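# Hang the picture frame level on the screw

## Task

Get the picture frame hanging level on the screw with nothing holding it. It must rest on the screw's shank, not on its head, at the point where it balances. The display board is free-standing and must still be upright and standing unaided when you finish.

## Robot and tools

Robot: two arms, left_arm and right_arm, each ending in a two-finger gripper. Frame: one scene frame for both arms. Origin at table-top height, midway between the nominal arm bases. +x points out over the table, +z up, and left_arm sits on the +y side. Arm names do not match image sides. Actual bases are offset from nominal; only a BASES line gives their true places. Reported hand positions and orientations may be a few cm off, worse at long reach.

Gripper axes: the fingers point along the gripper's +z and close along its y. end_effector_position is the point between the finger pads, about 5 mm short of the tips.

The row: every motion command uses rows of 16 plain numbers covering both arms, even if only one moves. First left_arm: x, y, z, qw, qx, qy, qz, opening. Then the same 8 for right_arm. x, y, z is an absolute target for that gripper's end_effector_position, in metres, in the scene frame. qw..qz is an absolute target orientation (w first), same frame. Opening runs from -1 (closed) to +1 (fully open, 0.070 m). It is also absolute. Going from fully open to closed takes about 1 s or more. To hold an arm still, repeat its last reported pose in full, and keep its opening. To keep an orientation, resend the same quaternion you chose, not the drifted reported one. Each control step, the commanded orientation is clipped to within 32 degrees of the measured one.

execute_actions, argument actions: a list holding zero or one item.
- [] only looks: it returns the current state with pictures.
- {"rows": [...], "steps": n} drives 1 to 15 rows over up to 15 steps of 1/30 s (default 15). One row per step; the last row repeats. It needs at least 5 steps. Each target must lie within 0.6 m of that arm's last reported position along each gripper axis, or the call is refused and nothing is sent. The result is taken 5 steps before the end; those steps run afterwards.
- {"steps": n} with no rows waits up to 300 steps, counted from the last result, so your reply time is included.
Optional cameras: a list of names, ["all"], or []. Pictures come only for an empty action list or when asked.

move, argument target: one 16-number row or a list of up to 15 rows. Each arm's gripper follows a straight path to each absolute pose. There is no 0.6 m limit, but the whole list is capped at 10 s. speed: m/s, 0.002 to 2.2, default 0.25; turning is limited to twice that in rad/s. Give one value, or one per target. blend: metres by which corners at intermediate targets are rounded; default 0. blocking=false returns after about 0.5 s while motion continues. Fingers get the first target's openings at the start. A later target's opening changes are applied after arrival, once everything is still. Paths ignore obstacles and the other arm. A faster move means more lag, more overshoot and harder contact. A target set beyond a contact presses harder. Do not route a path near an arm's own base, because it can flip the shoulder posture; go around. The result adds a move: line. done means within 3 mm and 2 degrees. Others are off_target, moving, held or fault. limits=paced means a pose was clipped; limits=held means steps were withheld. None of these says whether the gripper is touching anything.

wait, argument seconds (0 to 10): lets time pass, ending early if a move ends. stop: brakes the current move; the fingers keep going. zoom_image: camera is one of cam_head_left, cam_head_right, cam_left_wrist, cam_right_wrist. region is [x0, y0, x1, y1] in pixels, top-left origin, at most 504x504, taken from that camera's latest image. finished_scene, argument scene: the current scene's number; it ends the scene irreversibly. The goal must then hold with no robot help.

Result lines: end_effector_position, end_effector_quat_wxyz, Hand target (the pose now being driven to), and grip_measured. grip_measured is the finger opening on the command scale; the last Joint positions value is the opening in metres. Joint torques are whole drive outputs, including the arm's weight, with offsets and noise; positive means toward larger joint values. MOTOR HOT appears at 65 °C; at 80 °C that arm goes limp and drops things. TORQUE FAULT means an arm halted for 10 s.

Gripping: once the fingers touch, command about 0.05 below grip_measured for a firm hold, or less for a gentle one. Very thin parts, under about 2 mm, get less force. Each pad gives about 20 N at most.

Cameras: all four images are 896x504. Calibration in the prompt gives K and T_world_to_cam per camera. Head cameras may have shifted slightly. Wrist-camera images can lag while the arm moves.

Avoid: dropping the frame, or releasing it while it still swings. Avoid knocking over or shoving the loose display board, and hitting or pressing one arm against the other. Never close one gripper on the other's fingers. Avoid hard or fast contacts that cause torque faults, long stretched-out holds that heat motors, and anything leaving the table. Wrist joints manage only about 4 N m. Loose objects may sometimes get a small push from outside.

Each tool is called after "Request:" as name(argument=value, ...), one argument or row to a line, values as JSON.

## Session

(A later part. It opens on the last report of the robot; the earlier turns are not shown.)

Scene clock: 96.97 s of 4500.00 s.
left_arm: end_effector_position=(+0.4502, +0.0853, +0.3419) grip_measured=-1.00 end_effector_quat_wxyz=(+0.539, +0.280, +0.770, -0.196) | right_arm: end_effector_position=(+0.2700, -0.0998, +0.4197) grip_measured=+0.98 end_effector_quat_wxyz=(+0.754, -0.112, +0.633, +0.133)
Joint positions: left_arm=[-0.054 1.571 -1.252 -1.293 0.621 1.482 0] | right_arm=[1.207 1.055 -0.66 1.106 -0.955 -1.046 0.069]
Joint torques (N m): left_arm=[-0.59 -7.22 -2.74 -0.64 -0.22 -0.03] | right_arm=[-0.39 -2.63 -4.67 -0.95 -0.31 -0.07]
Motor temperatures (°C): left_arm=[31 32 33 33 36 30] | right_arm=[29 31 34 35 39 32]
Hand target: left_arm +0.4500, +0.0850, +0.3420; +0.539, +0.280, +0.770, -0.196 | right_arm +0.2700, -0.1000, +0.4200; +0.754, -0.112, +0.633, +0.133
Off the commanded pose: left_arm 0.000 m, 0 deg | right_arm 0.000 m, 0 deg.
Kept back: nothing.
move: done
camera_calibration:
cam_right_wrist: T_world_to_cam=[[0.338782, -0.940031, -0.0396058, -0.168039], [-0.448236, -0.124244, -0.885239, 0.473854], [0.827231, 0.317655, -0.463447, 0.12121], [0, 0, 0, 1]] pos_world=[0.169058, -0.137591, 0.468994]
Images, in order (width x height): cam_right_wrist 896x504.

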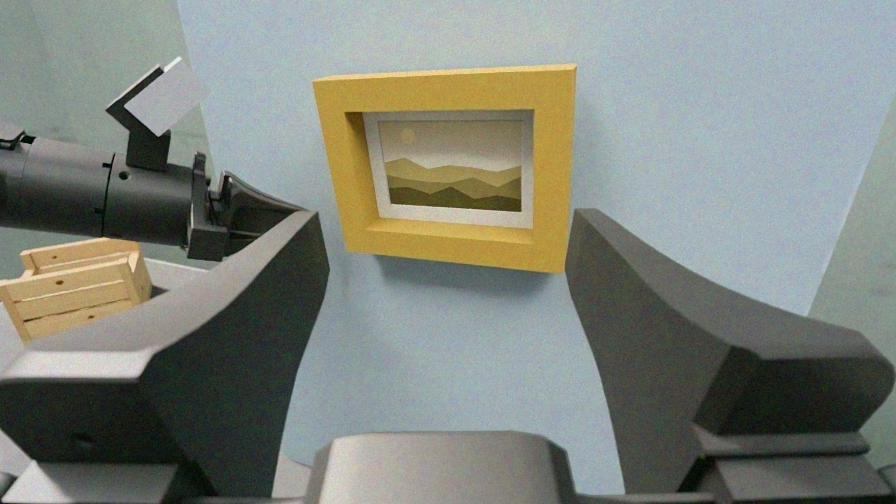

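Request:
zoom_image(
  camera="cam_right_wrist",
  region=[300, 55, 380, 115],
)

Request:
zoom_image(
  camera="cam_right_wrist",
  region=[510, 45, 590, 105],
)

Scaled by 6.300 from the camera's 896x504 image, which has a finer 1280x720 frame.

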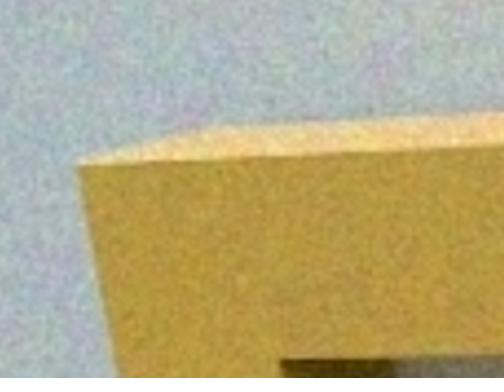

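Scaled by 6.300 from the camera's 896x504 image, which has a finer 1280x720 frame.

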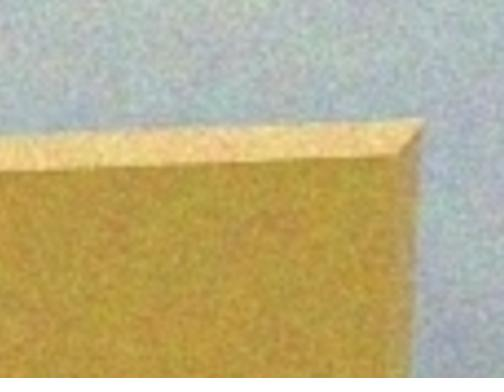

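Request:
move(
  target=[
    [0.452,0.056,0.342,0.539,0.2802,0.7698,-0.1962,-1, 0.27,-0.10,0.42,0.7545,-0.1116,0.633,0.133,1],
    [0.452,0.046,0.342,0.539,0.2802,0.7698,-0.1962,-1, 0.27,-0.10,0.42,0.7545,-0.1116,0.633,0.133,1],
  ],
  cameras=["cam_right_wrist"],
  speed=[0.06,0.03],
)

Request:
move(
  target=[0.450,0.085,0.342,0.539,0.2802,0.7698,-0.1962,-1, 0.27,-0.10,0.42,0.7545,-0.1116,0.633,0.133,1],
  cameras=["cam_right_wrist"],
  speed=0.03,
)

Request:
zoom_image(
  camera="cam_right_wrist",
  region=[300, 55, 380, 115],
)

Request:
zoom_image(
  camera="cam_right_wrist",
  region=[510, 45, 590, 105],
)

Scene clock: 98.90 s of 4500.00 s.
left_arm: end_effector_position=(+0.4520, +0.0460, +0.3418) grip_measured=-1.00 end_effector_quat_wxyz=(+0.539, +0.280, +0.770, -0.196) | right_arm: end_effector_position=(+0.2700, -0.0998, +0.4197) grip_measured=+0.98 end_effector_quat_wxyz=(+0.754, -0.112, +0.633, +0.133)
Joint positions: left_arm=[-0.188 1.594 -1.279 -1.257 0.498 1.403 0] | right_arm=[1.207 1.055 -0.66 1.106 -0.955 -1.046 0.069]
Joint torques (N m): left_arm=[-0.28 -6.38 -3.92 -0.49 -0.07 -0.08] | right_arm=[-0.37 -2.67 -4.68 -0.93 -0.3 -0.05]
Motor temperatures (°C): left_arm=[31 32 33 33 36 30] | right_arm=[29 31 34 35 39 32]
Hand target: left_arm +0.4520, +0.0460, +0.3420; +0.539, +0.280, +0.770, -0.196 | right_arm +0.2700, -0.1000, +0.4200; +0.754, -0.112, +0.633, +0.133
Off the commanded pose: left_arm 0.000 m, 0 deg | right_arm 0.000 m, 0 deg.
Kept back: nothing.
move: done
camera_calibration:
cam_right_wrist: T_world_to_cam=[[0.338782, -0.940031, -0.0396058, -0.168039], [-0.448236, -0.124244, -0.885239, 0.473854], [0.827231, 0.317655, -0.463447, 0.12121], [0, 0, 0, 1]] pos_world=[0.169058, -0.137591, 0.468994]
Images, in order (width x height): cam_right_wrist 896x504.

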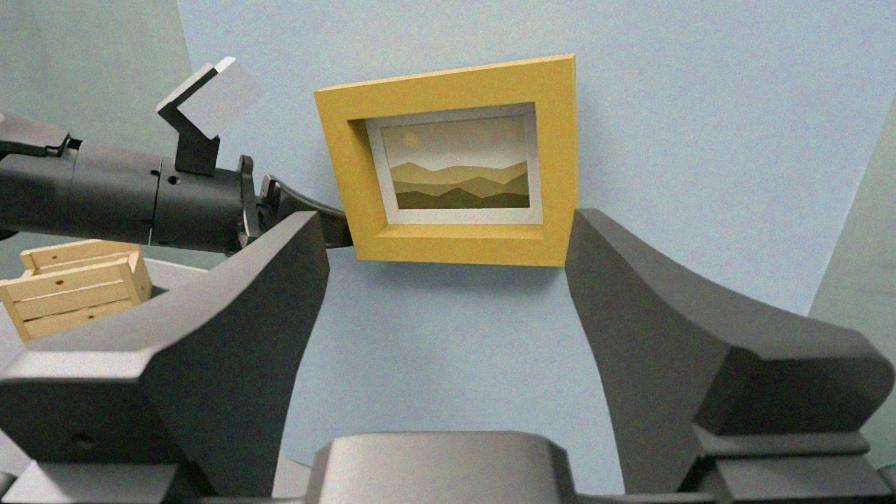

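Scene clock: 100.43 s of 4500.00 s.
left_arm: end_effector_position=(+0.4500, +0.0853, +0.3419) grip_measured=-1.00 end_effector_quat_wxyz=(+0.539, +0.280, +0.770, -0.196) | right_arm: end_effector_position=(+0.2700, -0.0998, +0.4197) grip_measured=+0.98 end_effector_quat_wxyz=(+0.754, -0.112, +0.633, +0.133)
Joint positions: left_arm=[-0.054 1.57 -1.251 -1.292 0.621 1.482 0] | right_arm=[1.207 1.055 -0.66 1.106 -0.955 -1.046 0.069]
Joint torques (N m): left_arm=[-0.54 -7.11 -2.98 -0.66 -0.23 -0.08] | right_arm=[-0.38 -2.62 -4.62 -0.93 -0.32 -0.04]
Motor temperatures (°C): left_arm=[31 32 33 33 36 30] | right_arm=[29 31 34 35 39 32]
Hand target: left_arm +0.4500, +0.0850, +0.3420; +0.539, +0.280, +0.770, -0.196 | right_arm +0.2700, -0.1000, +0.4200; +0.754, -0.112, +0.633, +0.133
Off the commanded pose: left_arm 0.000 m, 0 deg | right_arm 0.000 m, 0 deg.
Kept back: nothing.
move: done
camera_calibration:
cam_right_wrist: T_world_to_cam=[[0.338782, -0.940031, -0.0396058, -0.168039], [-0.448236, -0.124244, -0.885239, 0.473854], [0.827231, 0.317655, -0.463447, 0.12121], [0, 0, 0, 1]] pos_world=[0.169058, -0.137591, 0.468994]
Images, in order (width x height): cam_right_wrist 896x504.

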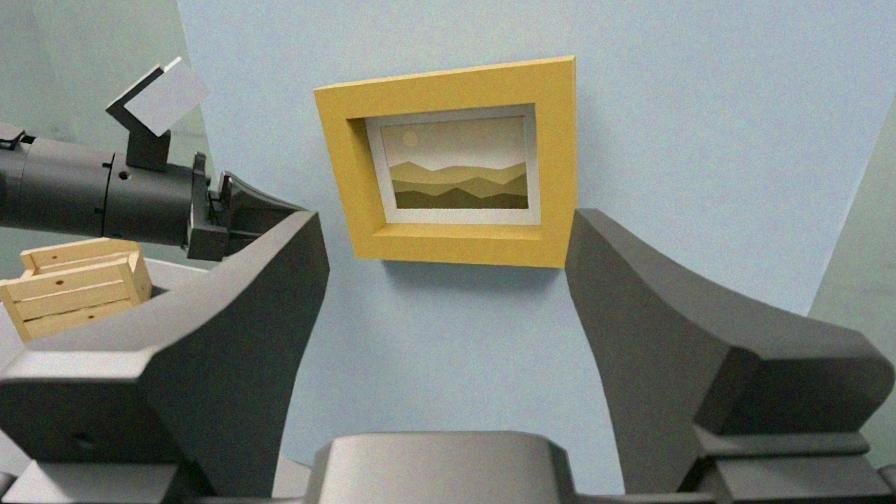

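Scaled by 6.300 from the camera's 896x504 image, which has a finer 1280x720 frame.

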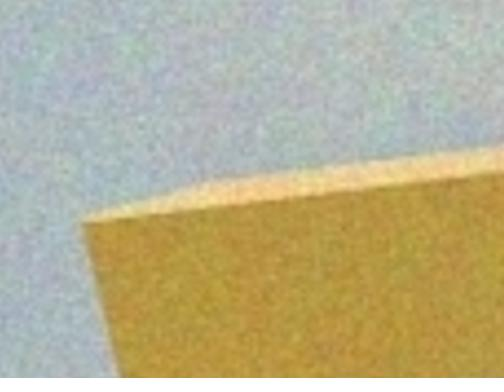

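Scaled by 6.300 from the camera's 896x504 image, which has a finer 1280x720 frame.

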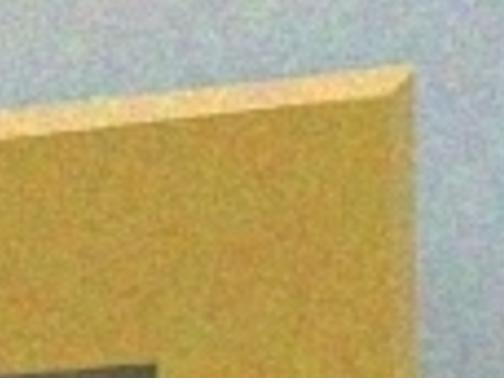

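Request:
move(
  target=[
    [0.41,0.11,0.36,0.60,0.2,0.74,-0.16,-1, 0.33,-0.14,0.40,0.65,-0.2,0.7,0.16,-1],
    [0.27,0.10,0.42,0.7545,0.1116,0.633,-0.133,1, 0.40,-0.20,0.345,0.539,-0.2802,0.7698,0.1962,-1],
    [0.27,0.10,0.42,0.7545,0.1116,0.633,-0.133,1, 0.426,-0.165,0.342,0.539,-0.2802,0.7698,0.1962,-1],
  ],
  cameras=["all"],
  speed=[0.2,0.2,0.1],
  blend=[0.02,0,0],
)

Scene clock: 105.93 s of 4500.00 s.
left_arm: end_effector_position=(+0.2699, +0.1001, +0.4205) grip_measured=+0.98 end_effector_quat_wxyz=(+0.755, +0.111, +0.633, -0.133) | right_arm: end_effector_position=(+0.4264, -0.1649, +0.3419) grip_measured=-1.00 end_effector_quat_wxyz=(+0.539, -0.280, +0.770, +0.196)
Joint positions: left_arm=[-0.783 0.823 -0.556 -0.902 -0.564 0.9 0.069] | right_arm=[0.045 1.457 -1.127 1.311 0.655 -1.515 0]
Joint torques (N m): left_arm=[-0.89 -1.54 -2.87 0.32 -0.71 0.06] | right_arm=[-0.52 -6 -4.15 0.52 0.05 0.08]
Motor temperatures (°C): left_arm=[31 32 33 33 36 30] | right_arm=[29 31 34 35 38 32]
Hand target: left_arm +0.2700, +0.1000, +0.4200; +0.754, +0.112, +0.633, -0.133 | right_arm +0.4260, -0.1650, +0.3420; +0.539, -0.280, +0.770, +0.196
Off the commanded pose: left_arm 0.001 m, 0 deg | right_arm 0.000 m, 0 deg.
Kept back: nothing.
move: done
camera_calibration:
cam_left_wrist: T_world_to_cam=[[-0.318385, -0.947942, -0.00604082, 0.186962], [-0.38341, 0.134599, -0.913718, 0.474873], [0.866965, -0.288598, -0.406305, 0.087533], [0, 0, 0, 1]] pos_world=[0.165709, 0.138573, 0.470595]
cam_right_wrist: T_world_to_cam=[[0.624507, -0.780311, -0.033254, -0.382888], [-0.670677, -0.513972, -0.534813, 0.377775], [0.400229, 0.356297, -0.844316, 0.295095], [0, 0, 0, 1]] pos_world=[0.374375, -0.209748, 0.43846]

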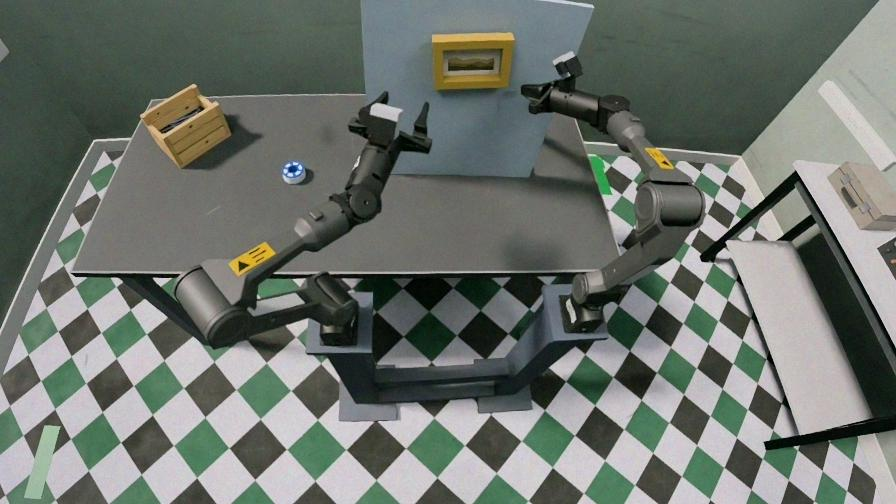

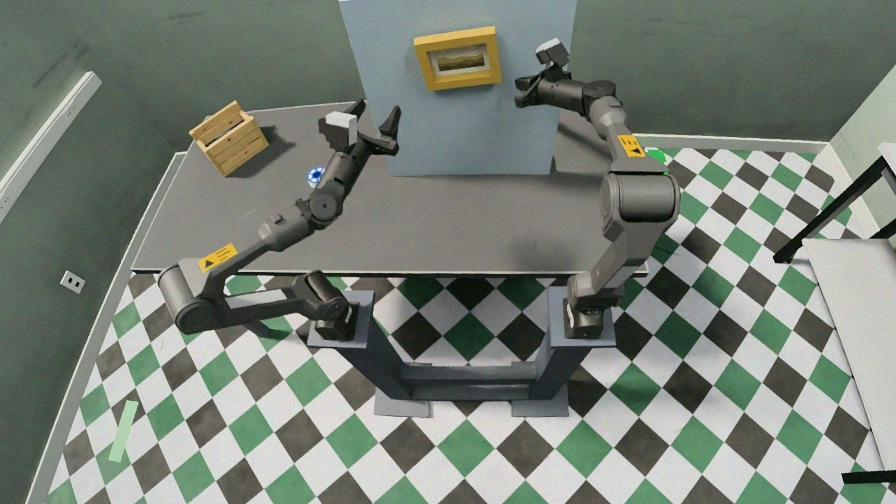

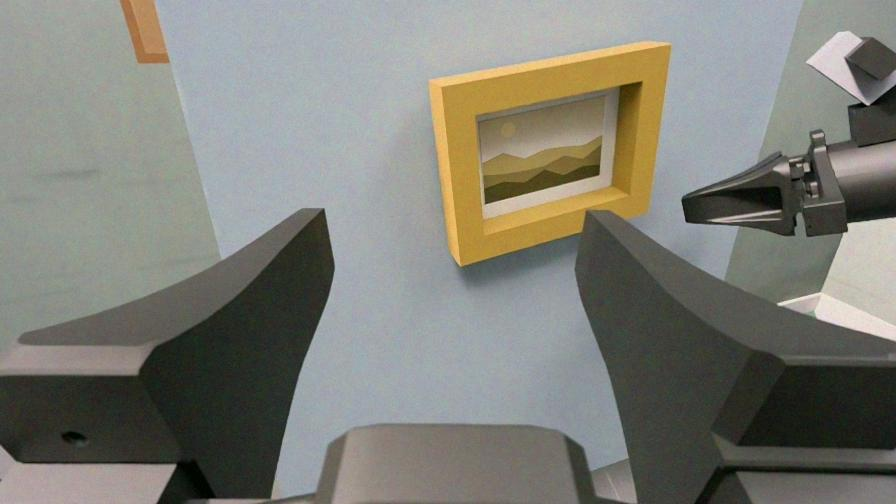

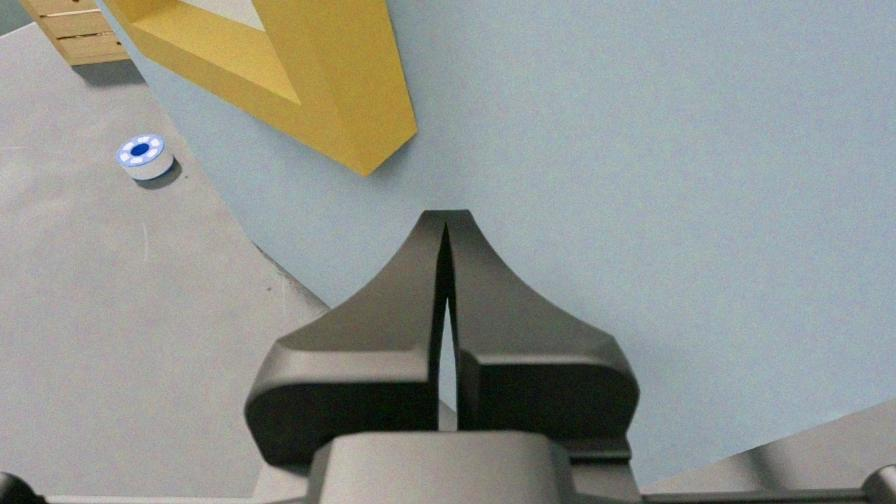

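Request:
move(
  target=[
    [0.27,0.10,0.42,0.7545,0.1116,0.633,-0.133,1, 0.427,-0.140,0.350,0.539,-0.2802,0.7698,0.1962,-1],
    [0.27,0.10,0.42,0.7545,0.1116,0.633,-0.133,1, 0.427,-0.128,0.350,0.539,-0.2802,0.7698,0.1962,-1],
  ],
  cameras=["cam_left_wrist","cam_right_wrist"],
  speed=[0.08,0.03],
)

Scene clock: 107.17 s of 4500.00 s.
left_arm: end_effector_position=(+0.2699, +0.1001, +0.4205) grip_measured=+0.98 end_effector_quat_wxyz=(+0.755, +0.111, +0.633, -0.133) | right_arm: end_effector_position=(+0.4269, -0.1281, +0.3497) grip_measured=-1.00 end_effector_quat_wxyz=(+0.539, -0.280, +0.770, +0.196)
Joint positions: left_arm=[-0.783 0.823 -0.556 -0.902 -0.564 0.9 0.069] | right_arm=[0.187 1.467 -1.17 1.235 0.531 -1.387 0]
Joint torques (N m): left_arm=[-0.69 -1.97 -2.87 0.32 -0.72 0.02] | right_arm=[0.45 -5.08 -5.47 0.91 -0.1 0.08]
Motor temperatures (°C): left_arm=[31 32 33 33 36 30] | right_arm=[29 31 34 35 38 32]
Hand target: left_arm +0.2700, +0.1000, +0.4200; +0.754, +0.112, +0.633, -0.133 | right_arm +0.4270, -0.1280, +0.3500; +0.539, -0.280, +0.770, +0.196
Off the commanded pose: left_arm 0.001 m, 0 deg | right_arm 0.000 m, 0 deg.
Kept back: nothing.
move: done
camera_calibration:
cam_left_wrist: T_world_to_cam=[[-0.318385, -0.947942, -0.00604082, 0.186962], [-0.38341, 0.134599, -0.913718, 0.474873], [0.866965, -0.288598, -0.406305, 0.087533], [0, 0, 0, 1]] pos_world=[0.165709, 0.138573, 0.470595]
cam_right_wrist: T_world_to_cam=[[0.624973, -0.779985, -0.0321402, -0.354825], [-0.670356, -0.515123, -0.534108, 0.400731], [0.40004, 0.355349, -0.844805, 0.288504], [0, 0, 0, 1]] pos_world=[0.374975, -0.172851, 0.446359]
Images, in order (width x height): cam_left_wrist 896x504, cam_right_wrist 896x504.

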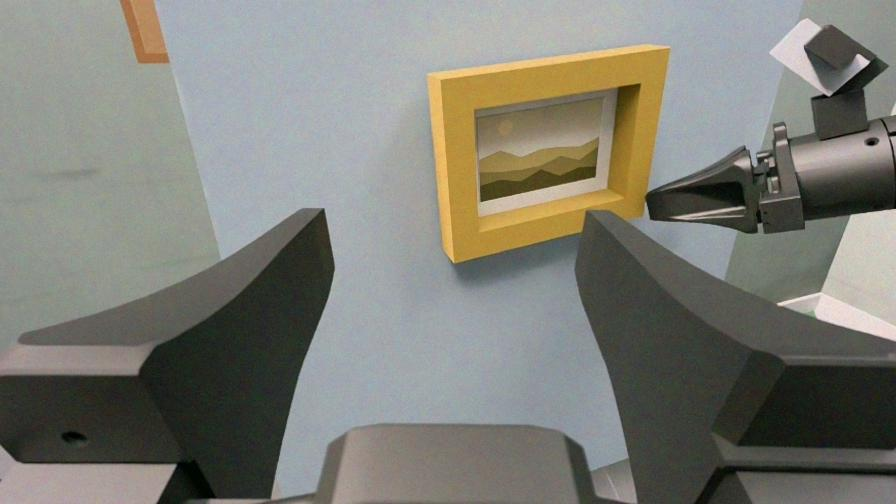

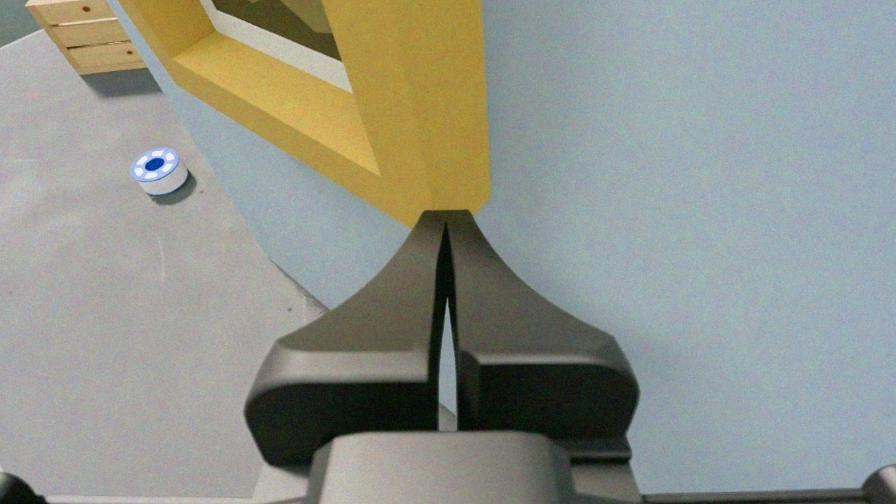

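Request:
move(
  target=[0.27,0.10,0.42,0.7545,0.1116,0.633,-0.133,1, 0.427,-0.113,0.350,0.539,-0.2802,0.7698,0.1962,-1],
  cameras=["cam_left_wrist","cam_right_wrist"],
  speed=[0.03],
)

Scene clock: 109.47 s of 4500.00 s.
left_arm: end_effector_position=(+0.2699, +0.1001, +0.4205) grip_measured=+0.98 end_effector_quat_wxyz=(+0.755, +0.111, +0.633, -0.133) | right_arm: end_effector_position=(+0.4269, -0.1127, +0.3503) grip_measured=-1.00 end_effector_quat_wxyz=(+0.539, -0.280, +0.770, +0.196)
Joint positions: left_arm=[-0.783 0.823 -0.556 -0.902 -0.564 0.9 0.069] | right_arm=[0.245 1.477 -1.181 1.213 0.479 -1.347 0]
Joint torques (N m): left_arm=[-0.58 -2.35 -2.95 0.35 -0.79 0.03] | right_arm=[-0.3 -4.68 -5.17 0.59 -0.23 0.06]
Motor temperatures (°C): left_arm=[31 32 33 33 36 30] | right_arm=[29 31 34 35 38 32]
Hand target: left_arm +0.2700, +0.1000, +0.4200; +0.754, +0.112, +0.633, -0.133 | right_arm +0.4270, -0.1130, +0.3500; +0.539, -0.280, +0.770, +0.196
Off the commanded pose: left_arm 0.001 m, 0 deg | right_arm 0.000 m, 0 deg.
Kept back: nothing.
move: done
camera_calibration:
cam_left_wrist: T_world_to_cam=[[-0.318385, -0.947942, -0.00604082, 0.186962], [-0.38341, 0.134599, -0.913718, 0.474873], [0.866965, -0.288598, -0.406305, 0.087533], [0, 0, 0, 1]] pos_world=[0.165709, 0.138573, 0.470595]
cam_right_wrist: T_world_to_cam=[[0.625129, -0.779809, -0.0333274, -0.342468], [-0.669956, -0.51418, -0.535516, 0.40929], [0.400464, 0.357095, -0.843867, 0.283212], [0, 0, 0, 1]] pos_world=[0.374877, -0.157745, 0.446761]
Images, in order (width x height): cam_left_wrist 896x504, cam_right_wrist 896x504.

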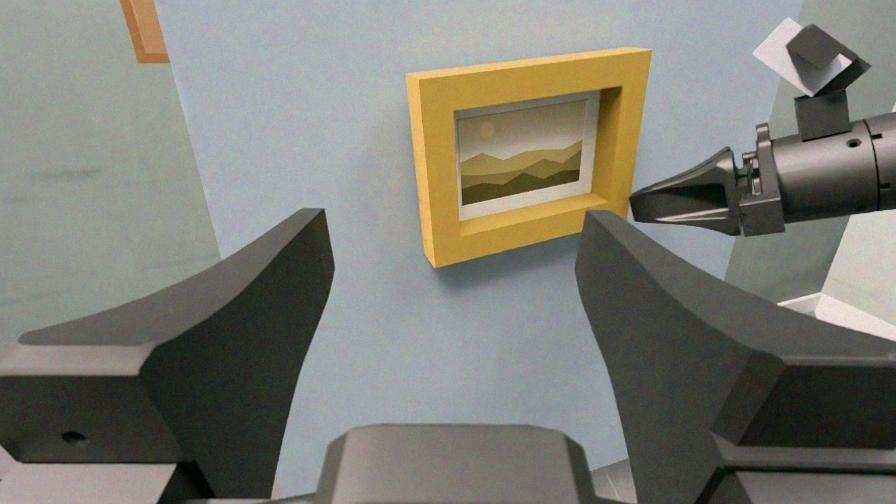

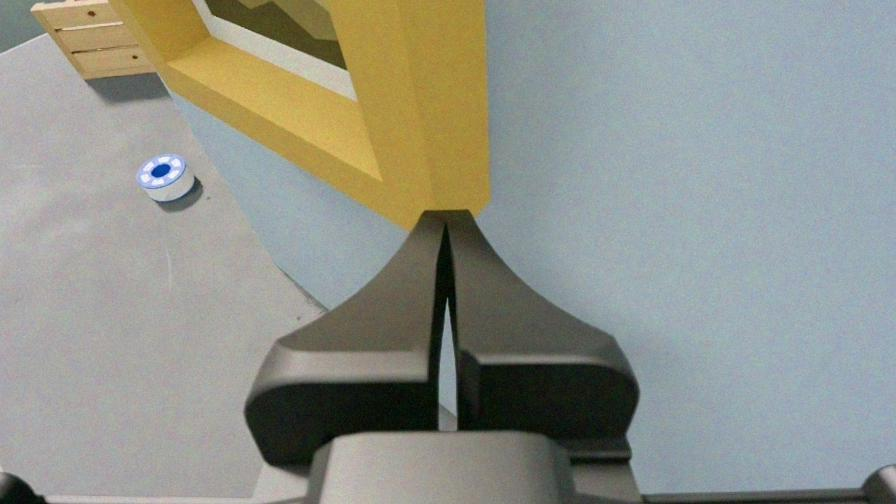

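Request:
move(
  target=[
    [0.27,0.10,0.42,0.7545,0.1116,0.633,-0.133,1, 0.41,-0.17,0.36,0.58,-0.25,0.75,0.18,-1],
    [0.30,0.10,0.40,0.65,0.05,0.74,-0.08,0.3, 0.33,-0.16,0.40,0.65,-0.2,0.7,0.16,-1],
    [0.36,0.05,0.405,0.5729,-0.0275,0.8182,-0.0393,0.3, 0.27,-0.10,0.42,0.7545,-0.1116,0.633,0.133,1],
  ],
  cameras=["all"],
  speed=[0.08,0.15,0.15],
  blend=[0.01,0.02,0],
)

Scene clock: 116.73 s of 4500.00 s.
left_arm: end_effector_position=(+0.3602, +0.0500, +0.4048) grip_measured=+0.30 end_effector_quat_wxyz=(+0.629, -0.029, +0.776, -0.040) | right_arm: end_effector_position=(+0.2701, -0.0999, +0.4198) grip_measured=+0.98 end_effector_quat_wxyz=(+0.754, -0.111, +0.633, +0.133)
Joint positions: left_arm=[-0.907 1.353 -1.158 -1.752 -0.879 1.503 0.046] | right_arm=[1.207 1.055 -0.661 1.107 -0.955 -1.046 0.069]
Joint torques (N m): left_arm=[-0.26 -5.54 -2.58 0.12 -0.12 0.04] | right_arm=[-0.44 -2.7 -4.69 -0.94 -0.3 -0.13]
Motor temperatures (°C): left_arm=[31 32 33 33 36 30] | right_arm=[29 31 34 35 38 32]
Hand target: left_arm +0.3600, +0.0500, +0.4048; +0.629, -0.028, +0.776, -0.040 | right_arm +0.2700, -0.1000, +0.4200; +0.754, -0.112, +0.633, +0.133
Off the commanded pose: left_arm 0.000 m, 8 deg | right_arm 0.000 m, 0 deg.
joint sent to its limit (left arm) — joint 4 (forearm roll), lower limit.
Kept back: nothing.
move: off_target (left_arm); blend cut to 0 m at target 2
camera_calibration:
cam_left_wrist: T_world_to_cam=[[0.014911, -0.996529, 0.0819057, 0.0148779], [-0.720129, -0.067532, -0.690546, 0.542847], [0.69368, -0.048686, -0.718636, 0.165247], [0, 0, 0, 1]] pos_world=[0.276069, 0.059531, 0.492395]
cam_right_wrist: T_world_to_cam=[[0.33849, -0.940121, -0.0399526, -0.167963], [-0.448359, -0.123811, -0.885237, 0.474055], [0.827284, 0.317557, -0.463421, 0.121171], [0, 0, 0, 1]] pos_world=[0.169158, -0.137691, 0.469094]

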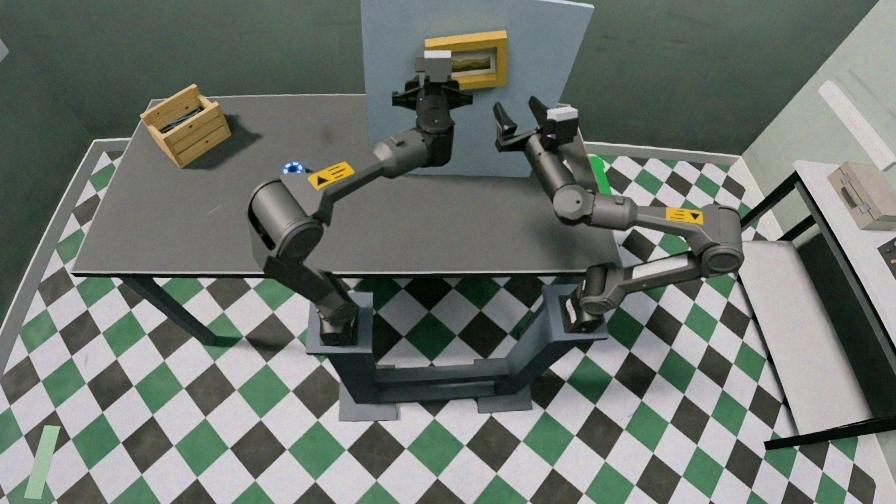

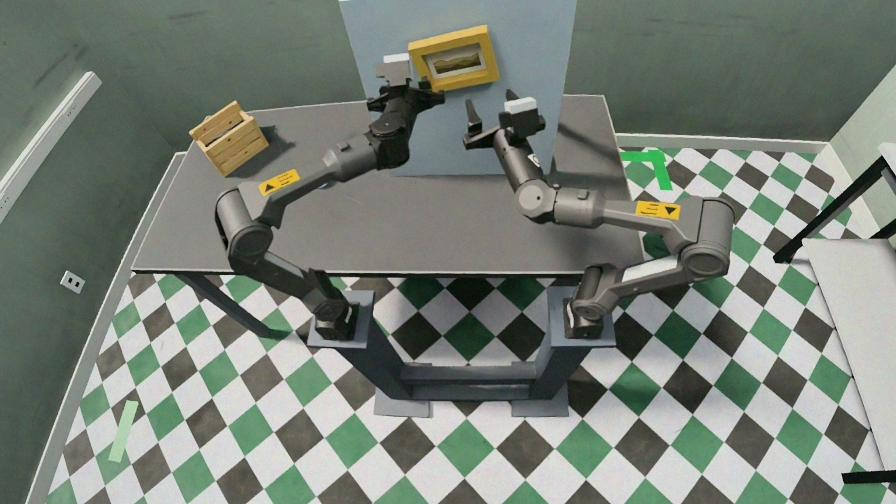

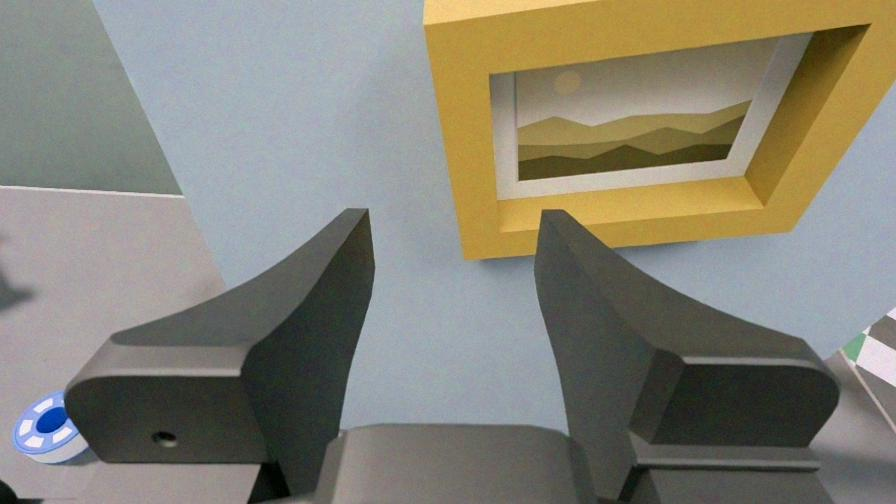

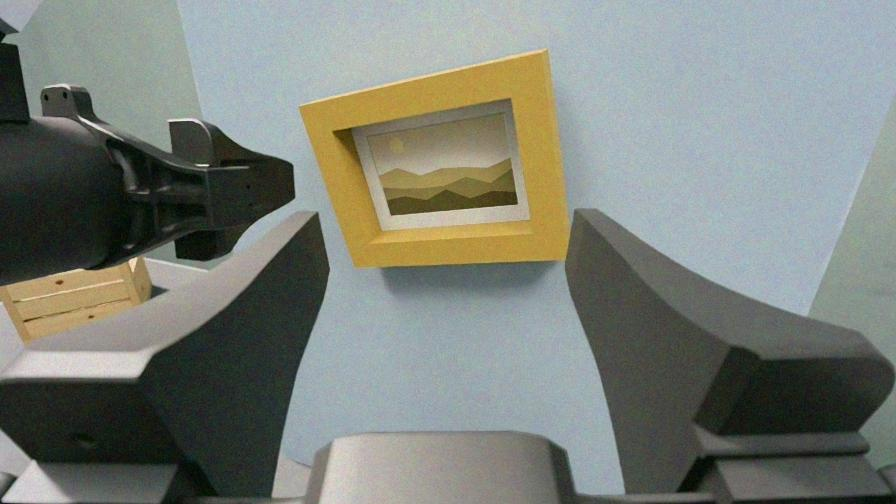

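Request:
move(
  target=[
    [0.34,0.13,0.40,0.60,0.2,0.74,-0.16,0.3, 0.27,-0.10,0.42,0.7545,-0.1116,0.633,0.133,1],
    [0.38,0.12,0.40,0.539,0.2802,0.7698,-0.1962,0.3, 0.27,-0.10,0.42,0.7545,-0.1116,0.633,0.133,1],
    [0.385,0.055,0.39,0.571,-0.055,0.8154,-0.0785,0.3, 0.27,-0.10,0.42,0.7545,-0.1116,0.633,0.133,1],
  ],
  cameras=["all"],
  speed=[0.15,0.15,0.15],
  blend=[0.02,0.01,0],
)

Scene clock: 123.50 s of 4500.00 s.
left_arm: end_effector_position=(+0.3851, +0.0549, +0.3899) grip_measured=+0.30 end_effector_quat_wxyz=(+0.571, -0.055, +0.815, -0.079) | right_arm: end_effector_position=(+0.2701, -0.0999, +0.4198) grip_measured=+0.98 end_effector_quat_wxyz=(+0.754, -0.111, +0.633, +0.133)
Joint positions: left_arm=[-0.762 1.397 -1.254 1.117 0.739 -1.467 0.046] | right_arm=[1.207 1.055 -0.661 1.107 -0.955 -1.046 0.069]
Joint torques (N m): left_arm=[0.09 -4.7 -3.04 0.4 -0.44 0.06] | right_arm=[-0.41 -2.62 -4.67 -0.95 -0.3 -0.08]
Motor temperatures (°C): left_arm=[31 32 33 33 36 30] | right_arm=[29 31 34 35 38 32]
Hand target: left_arm +0.3850, +0.0550, +0.3900; +0.571, -0.055, +0.815, -0.078 | right_arm +0.2700, -0.1000, +0.4200; +0.754, -0.112, +0.633, +0.133
Off the commanded pose: left_arm 0.000 m, 0 deg | right_arm 0.000 m, 0 deg.
Kept back: nothing.
move: done
camera_calibration:
cam_left_wrist: T_world_to_cam=[[0.0184313, -0.984743, 0.173037, -0.0169159], [-0.8097, -0.116231, -0.575218, 0.542988], [0.586554, -0.129506, -0.799489, 0.214663], [0, 0, 0, 1]] pos_world=[0.314057, 0.0742543, 0.486884]
cam_right_wrist: T_world_to_cam=[[0.33849, -0.940121, -0.0399526, -0.167963], [-0.448359, -0.123811, -0.885237, 0.474055], [0.827284, 0.317557, -0.463421, 0.121171], [0, 0, 0, 1]] pos_world=[0.169158, -0.137691, 0.469094]

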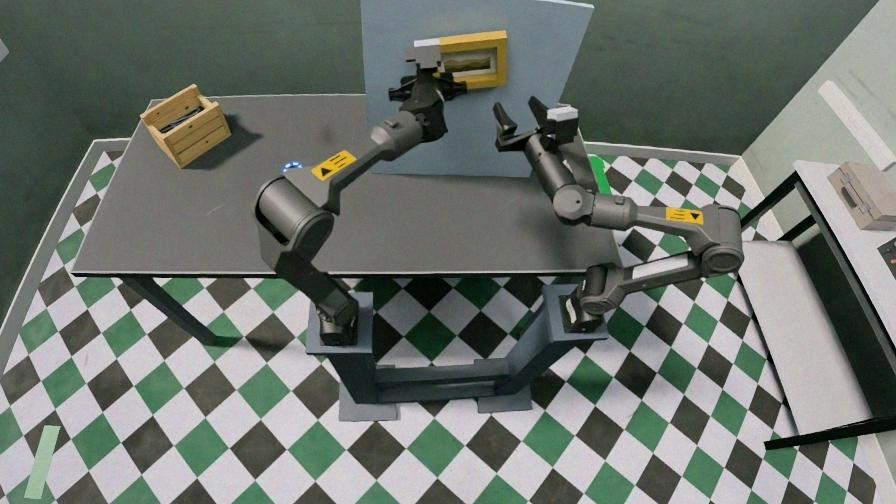

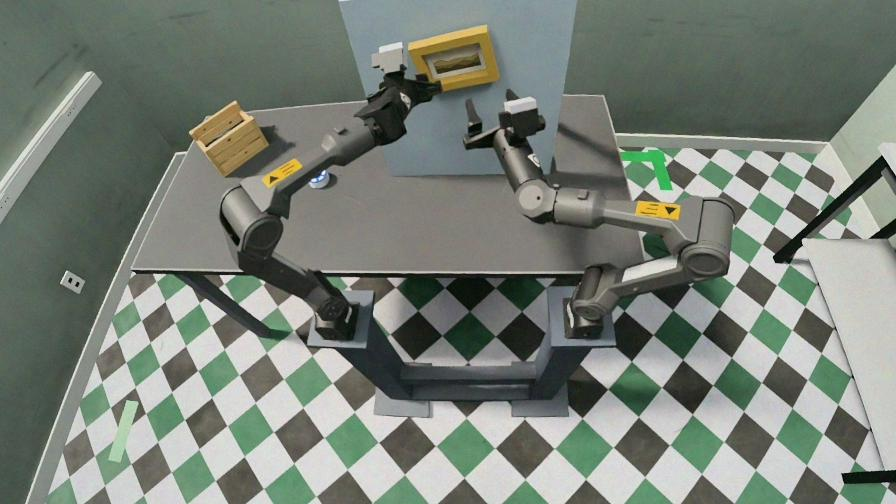

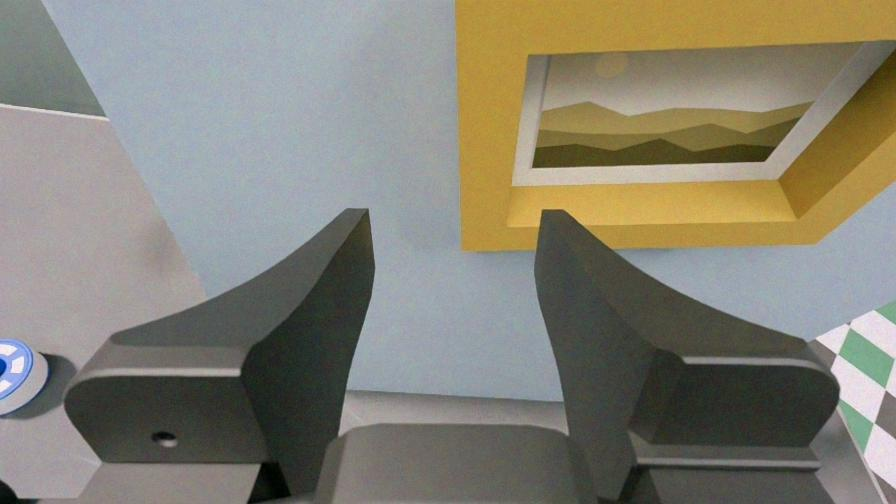

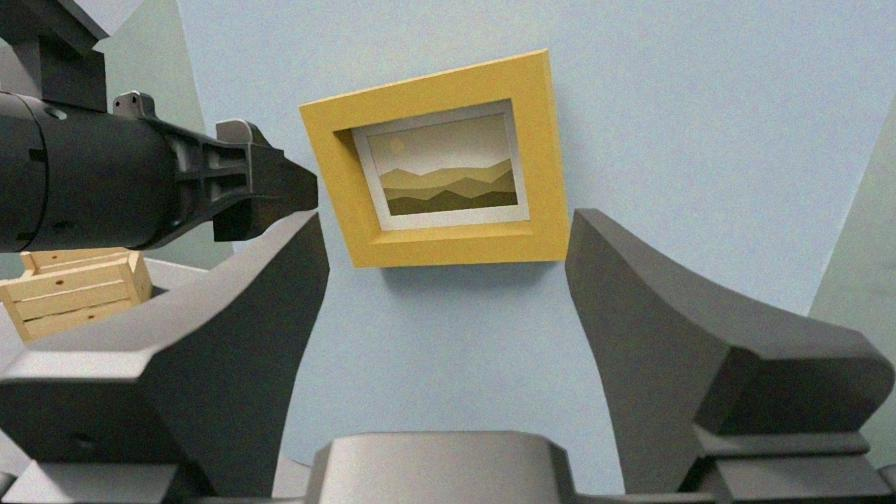

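Request:
move(
  target=[
    [0.3966,0.0469,0.398,0.571,-0.055,0.8154,-0.0785,0.3, 0.27,-0.10,0.42,0.7545,-0.1116,0.633,0.133,1],
    [0.438,0.044,0.3835,0.571,-0.055,0.8154,-0.0785,0.3, 0.27,-0.10,0.42,0.7545,-0.1116,0.633,0.133,1],
  ],
  cameras=["all"],
  speed=[0.08,0.05],
)

Scene clock: 125.37 s of 4500.00 s.
left_arm: end_effector_position=(+0.4384, +0.0440, +0.3831) grip_measured=+0.30 end_effector_quat_wxyz=(+0.571, -0.055, +0.815, -0.078) | right_arm: end_effector_position=(+0.2701, -0.0999, +0.4198) grip_measured=+0.98 end_effector_quat_wxyz=(+0.754, -0.111, +0.633, +0.133)
Joint positions: left_arm=[-0.661 1.563 -1.402 1.088 0.641 -1.42 0.046] | right_arm=[1.207 1.055 -0.661 1.107 -0.955 -1.046 0.069]
Joint torques (N m): left_arm=[-0.48 -6.46 -3.48 0.54 -0.35 -0.03] | right_arm=[-0.43 -2.61 -4.66 -0.95 -0.3 -0.07]
Motor temperatures (°C): left_arm=[31 32 33 33 36 30] | right_arm=[29 31 34 35 38 32]
Hand target: left_arm +0.4380, +0.0440, +0.3835; +0.571, -0.055, +0.815, -0.078 | right_arm +0.2700, -0.1000, +0.4200; +0.754, -0.112, +0.633, +0.133
Off the commanded pose: left_arm 0.001 m, 0 deg | right_arm 0.000 m, 0 deg.
Kept back: nothing.
move: done
camera_calibration:
cam_left_wrist: T_world_to_cam=[[0.0184881, -0.984806, 0.172672, -0.0274147], [-0.809892, -0.116021, -0.574991, 0.581041], [0.586288, -0.129216, -0.799731, 0.176756], [0, 0, 0, 1]] pos_world=[0.367457, 0.0632546, 0.480184]
cam_right_wrist: T_world_to_cam=[[0.33849, -0.940121, -0.0399526, -0.167963], [-0.448359, -0.123811, -0.885237, 0.474055], [0.827284, 0.317557, -0.463421, 0.121171], [0, 0, 0, 1]] pos_world=[0.169158, -0.137691, 0.469094]

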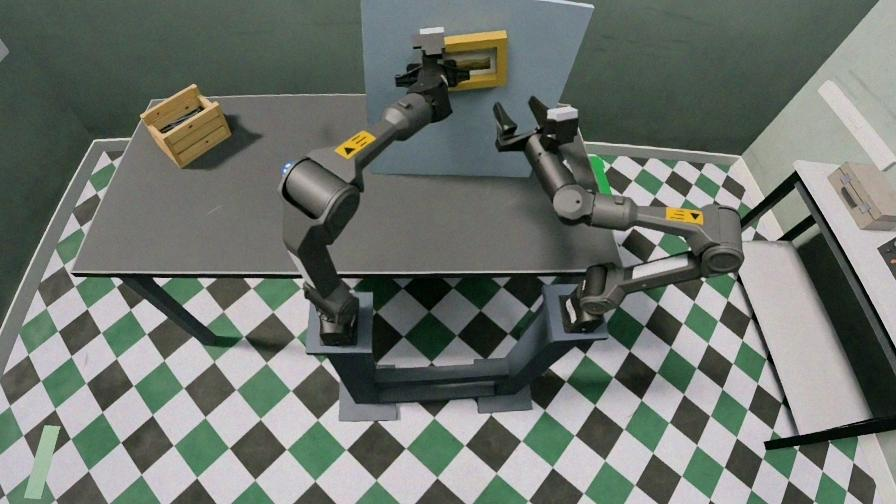

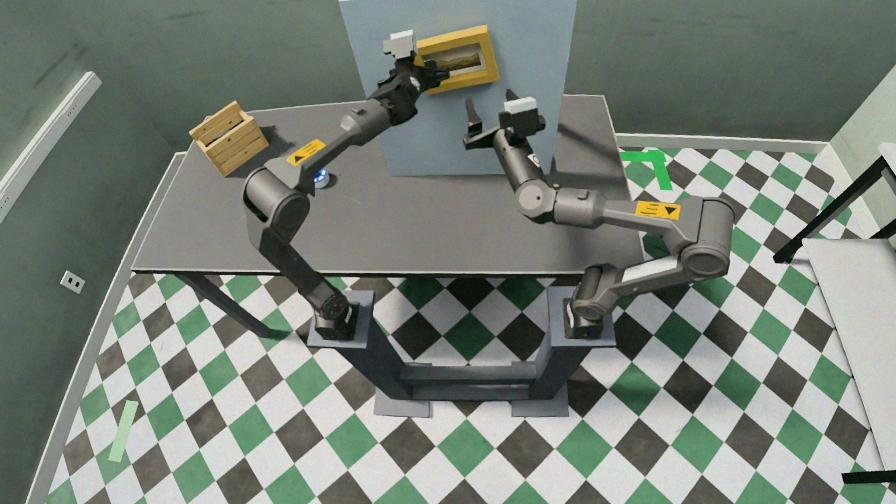

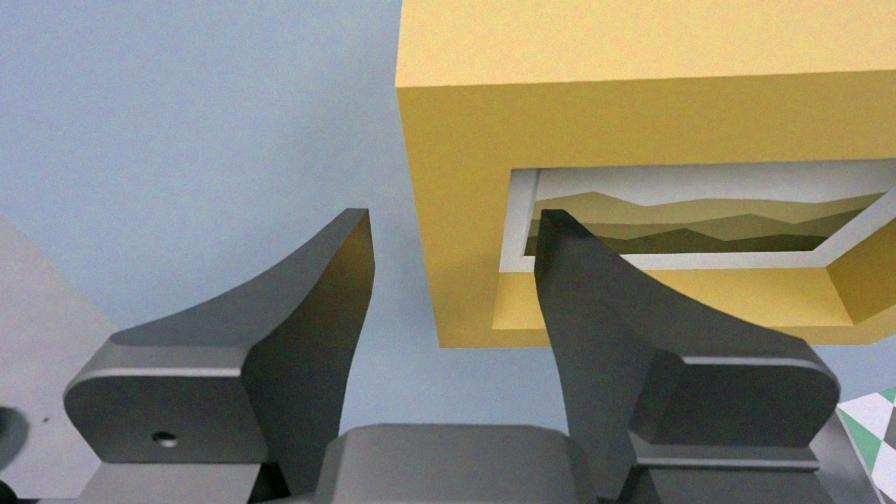

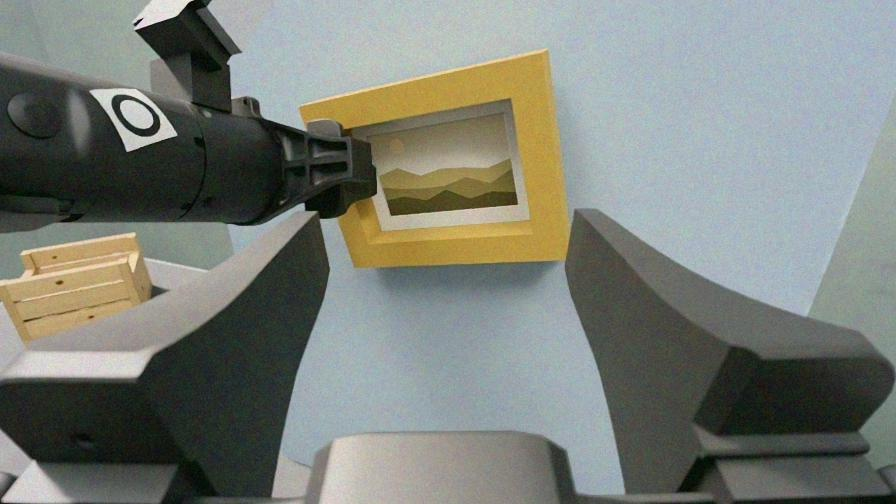

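Request:
move(
  target=[0.452,0.0425,0.379,0.571,-0.055,0.8154,-0.0785,0.3, 0.27,-0.10,0.42,0.7545,-0.1116,0.633,0.133,1],
  cameras=["cam_left_wrist","cam_right_wrist","cam_head_right"],
  speed=[0.03],
)

Request:
zoom_image(
  camera="cam_right_wrist",
  region=[240, 40, 480, 280],
)

Scene clock: 126.33 s of 4500.00 s.
left_arm: end_effector_position=(+0.4519, +0.0424, +0.3794) grip_measured=+0.30 end_effector_quat_wxyz=(+0.571, -0.055, +0.815, -0.079) | right_arm: end_effector_position=(+0.2701, -0.0999, +0.4198) grip_measured=+0.98 end_effector_quat_wxyz=(+0.754, -0.111, +0.633, +0.133)
Joint positions: left_arm=[-0.637 1.604 -1.434 1.087 0.615 -1.416 0.046] | right_arm=[1.207 1.055 -0.661 1.107 -0.955 -1.046 0.069]
Joint torques (N m): left_arm=[0.35 -5.72 -3.34 0.42 -0.52 -0.02] | right_arm=[-0.39 -2.61 -4.67 -0.94 -0.31 -0.05]
Motor temperatures (°C): left_arm=[31 32 33 33 36 30] | right_arm=[29 31 34 35 38 32]
Hand target: left_arm +0.4520, +0.0425, +0.3790; +0.571, -0.055, +0.815, -0.078 | right_arm +0.2700, -0.1000, +0.4200; +0.754, -0.112, +0.633, +0.133
Off the commanded pose: left_arm 0.000 m, 0 deg | right_arm 0.000 m, 0 deg.
Kept back: nothing.
move: done
camera_calibration:
cam_left_wrist: T_world_to_cam=[[0.0177701, -0.984686, 0.173431, -0.0285619], [-0.809257, -0.116033, -0.575882, 0.589661], [0.587186, -0.130116, -0.798926, 0.164916], [0, 0, 0, 1]] pos_world=[0.380858, 0.061754, 0.476284]
cam_right_wrist: T_world_to_cam=[[0.33849, -0.940121, -0.0399526, -0.167963], [-0.448359, -0.123811, -0.885237, 0.474055], [0.827284, 0.317557, -0.463421, 0.121171], [0, 0, 0, 1]] pos_world=[0.169158, -0.137691, 0.469094]
Images, in order (width x height): cam_head_right 896x504, cam_left_wrist 896x504, cam_right_wrist 896x504.

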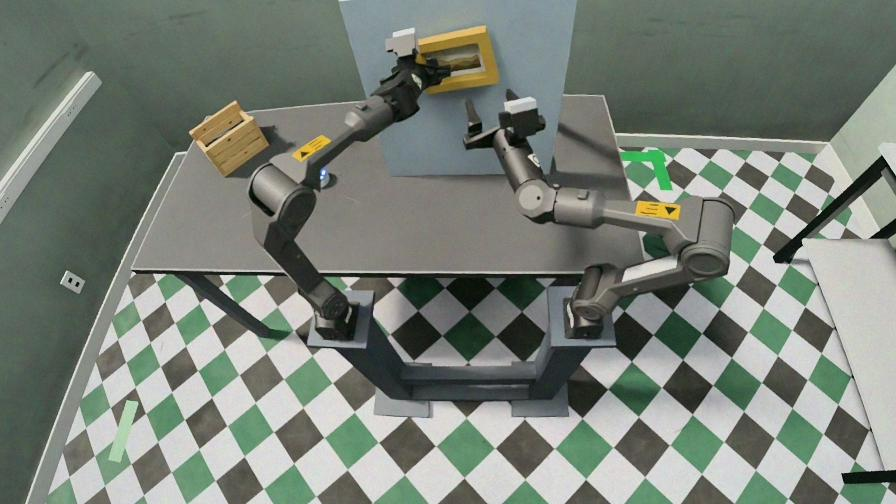

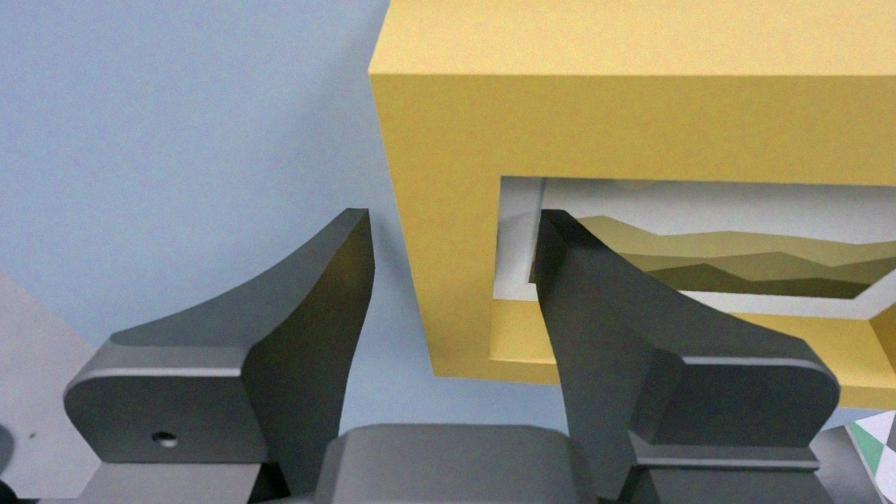

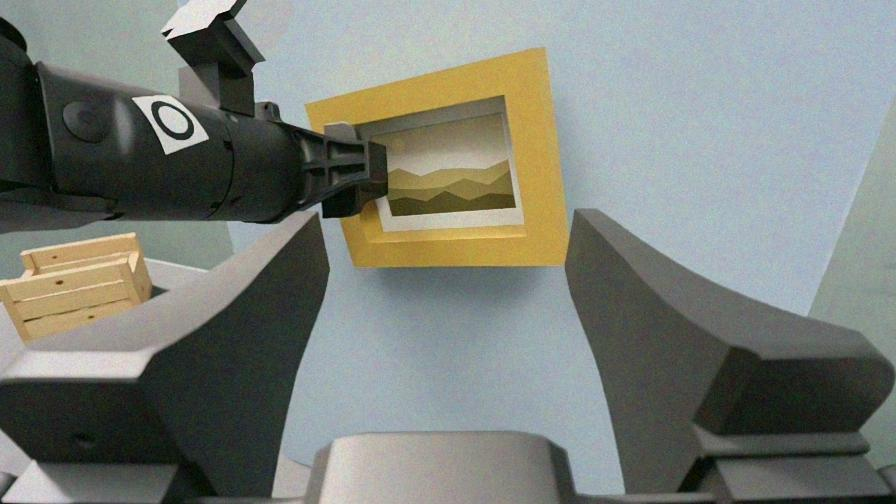

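Scaled by 2.100 from the camera's 896x504 image, which has a finer 1280x720 frame.

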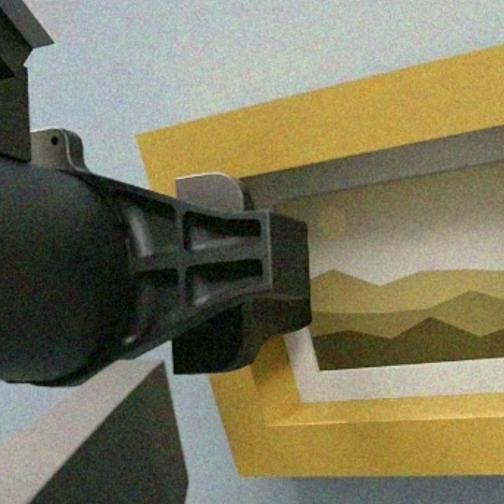

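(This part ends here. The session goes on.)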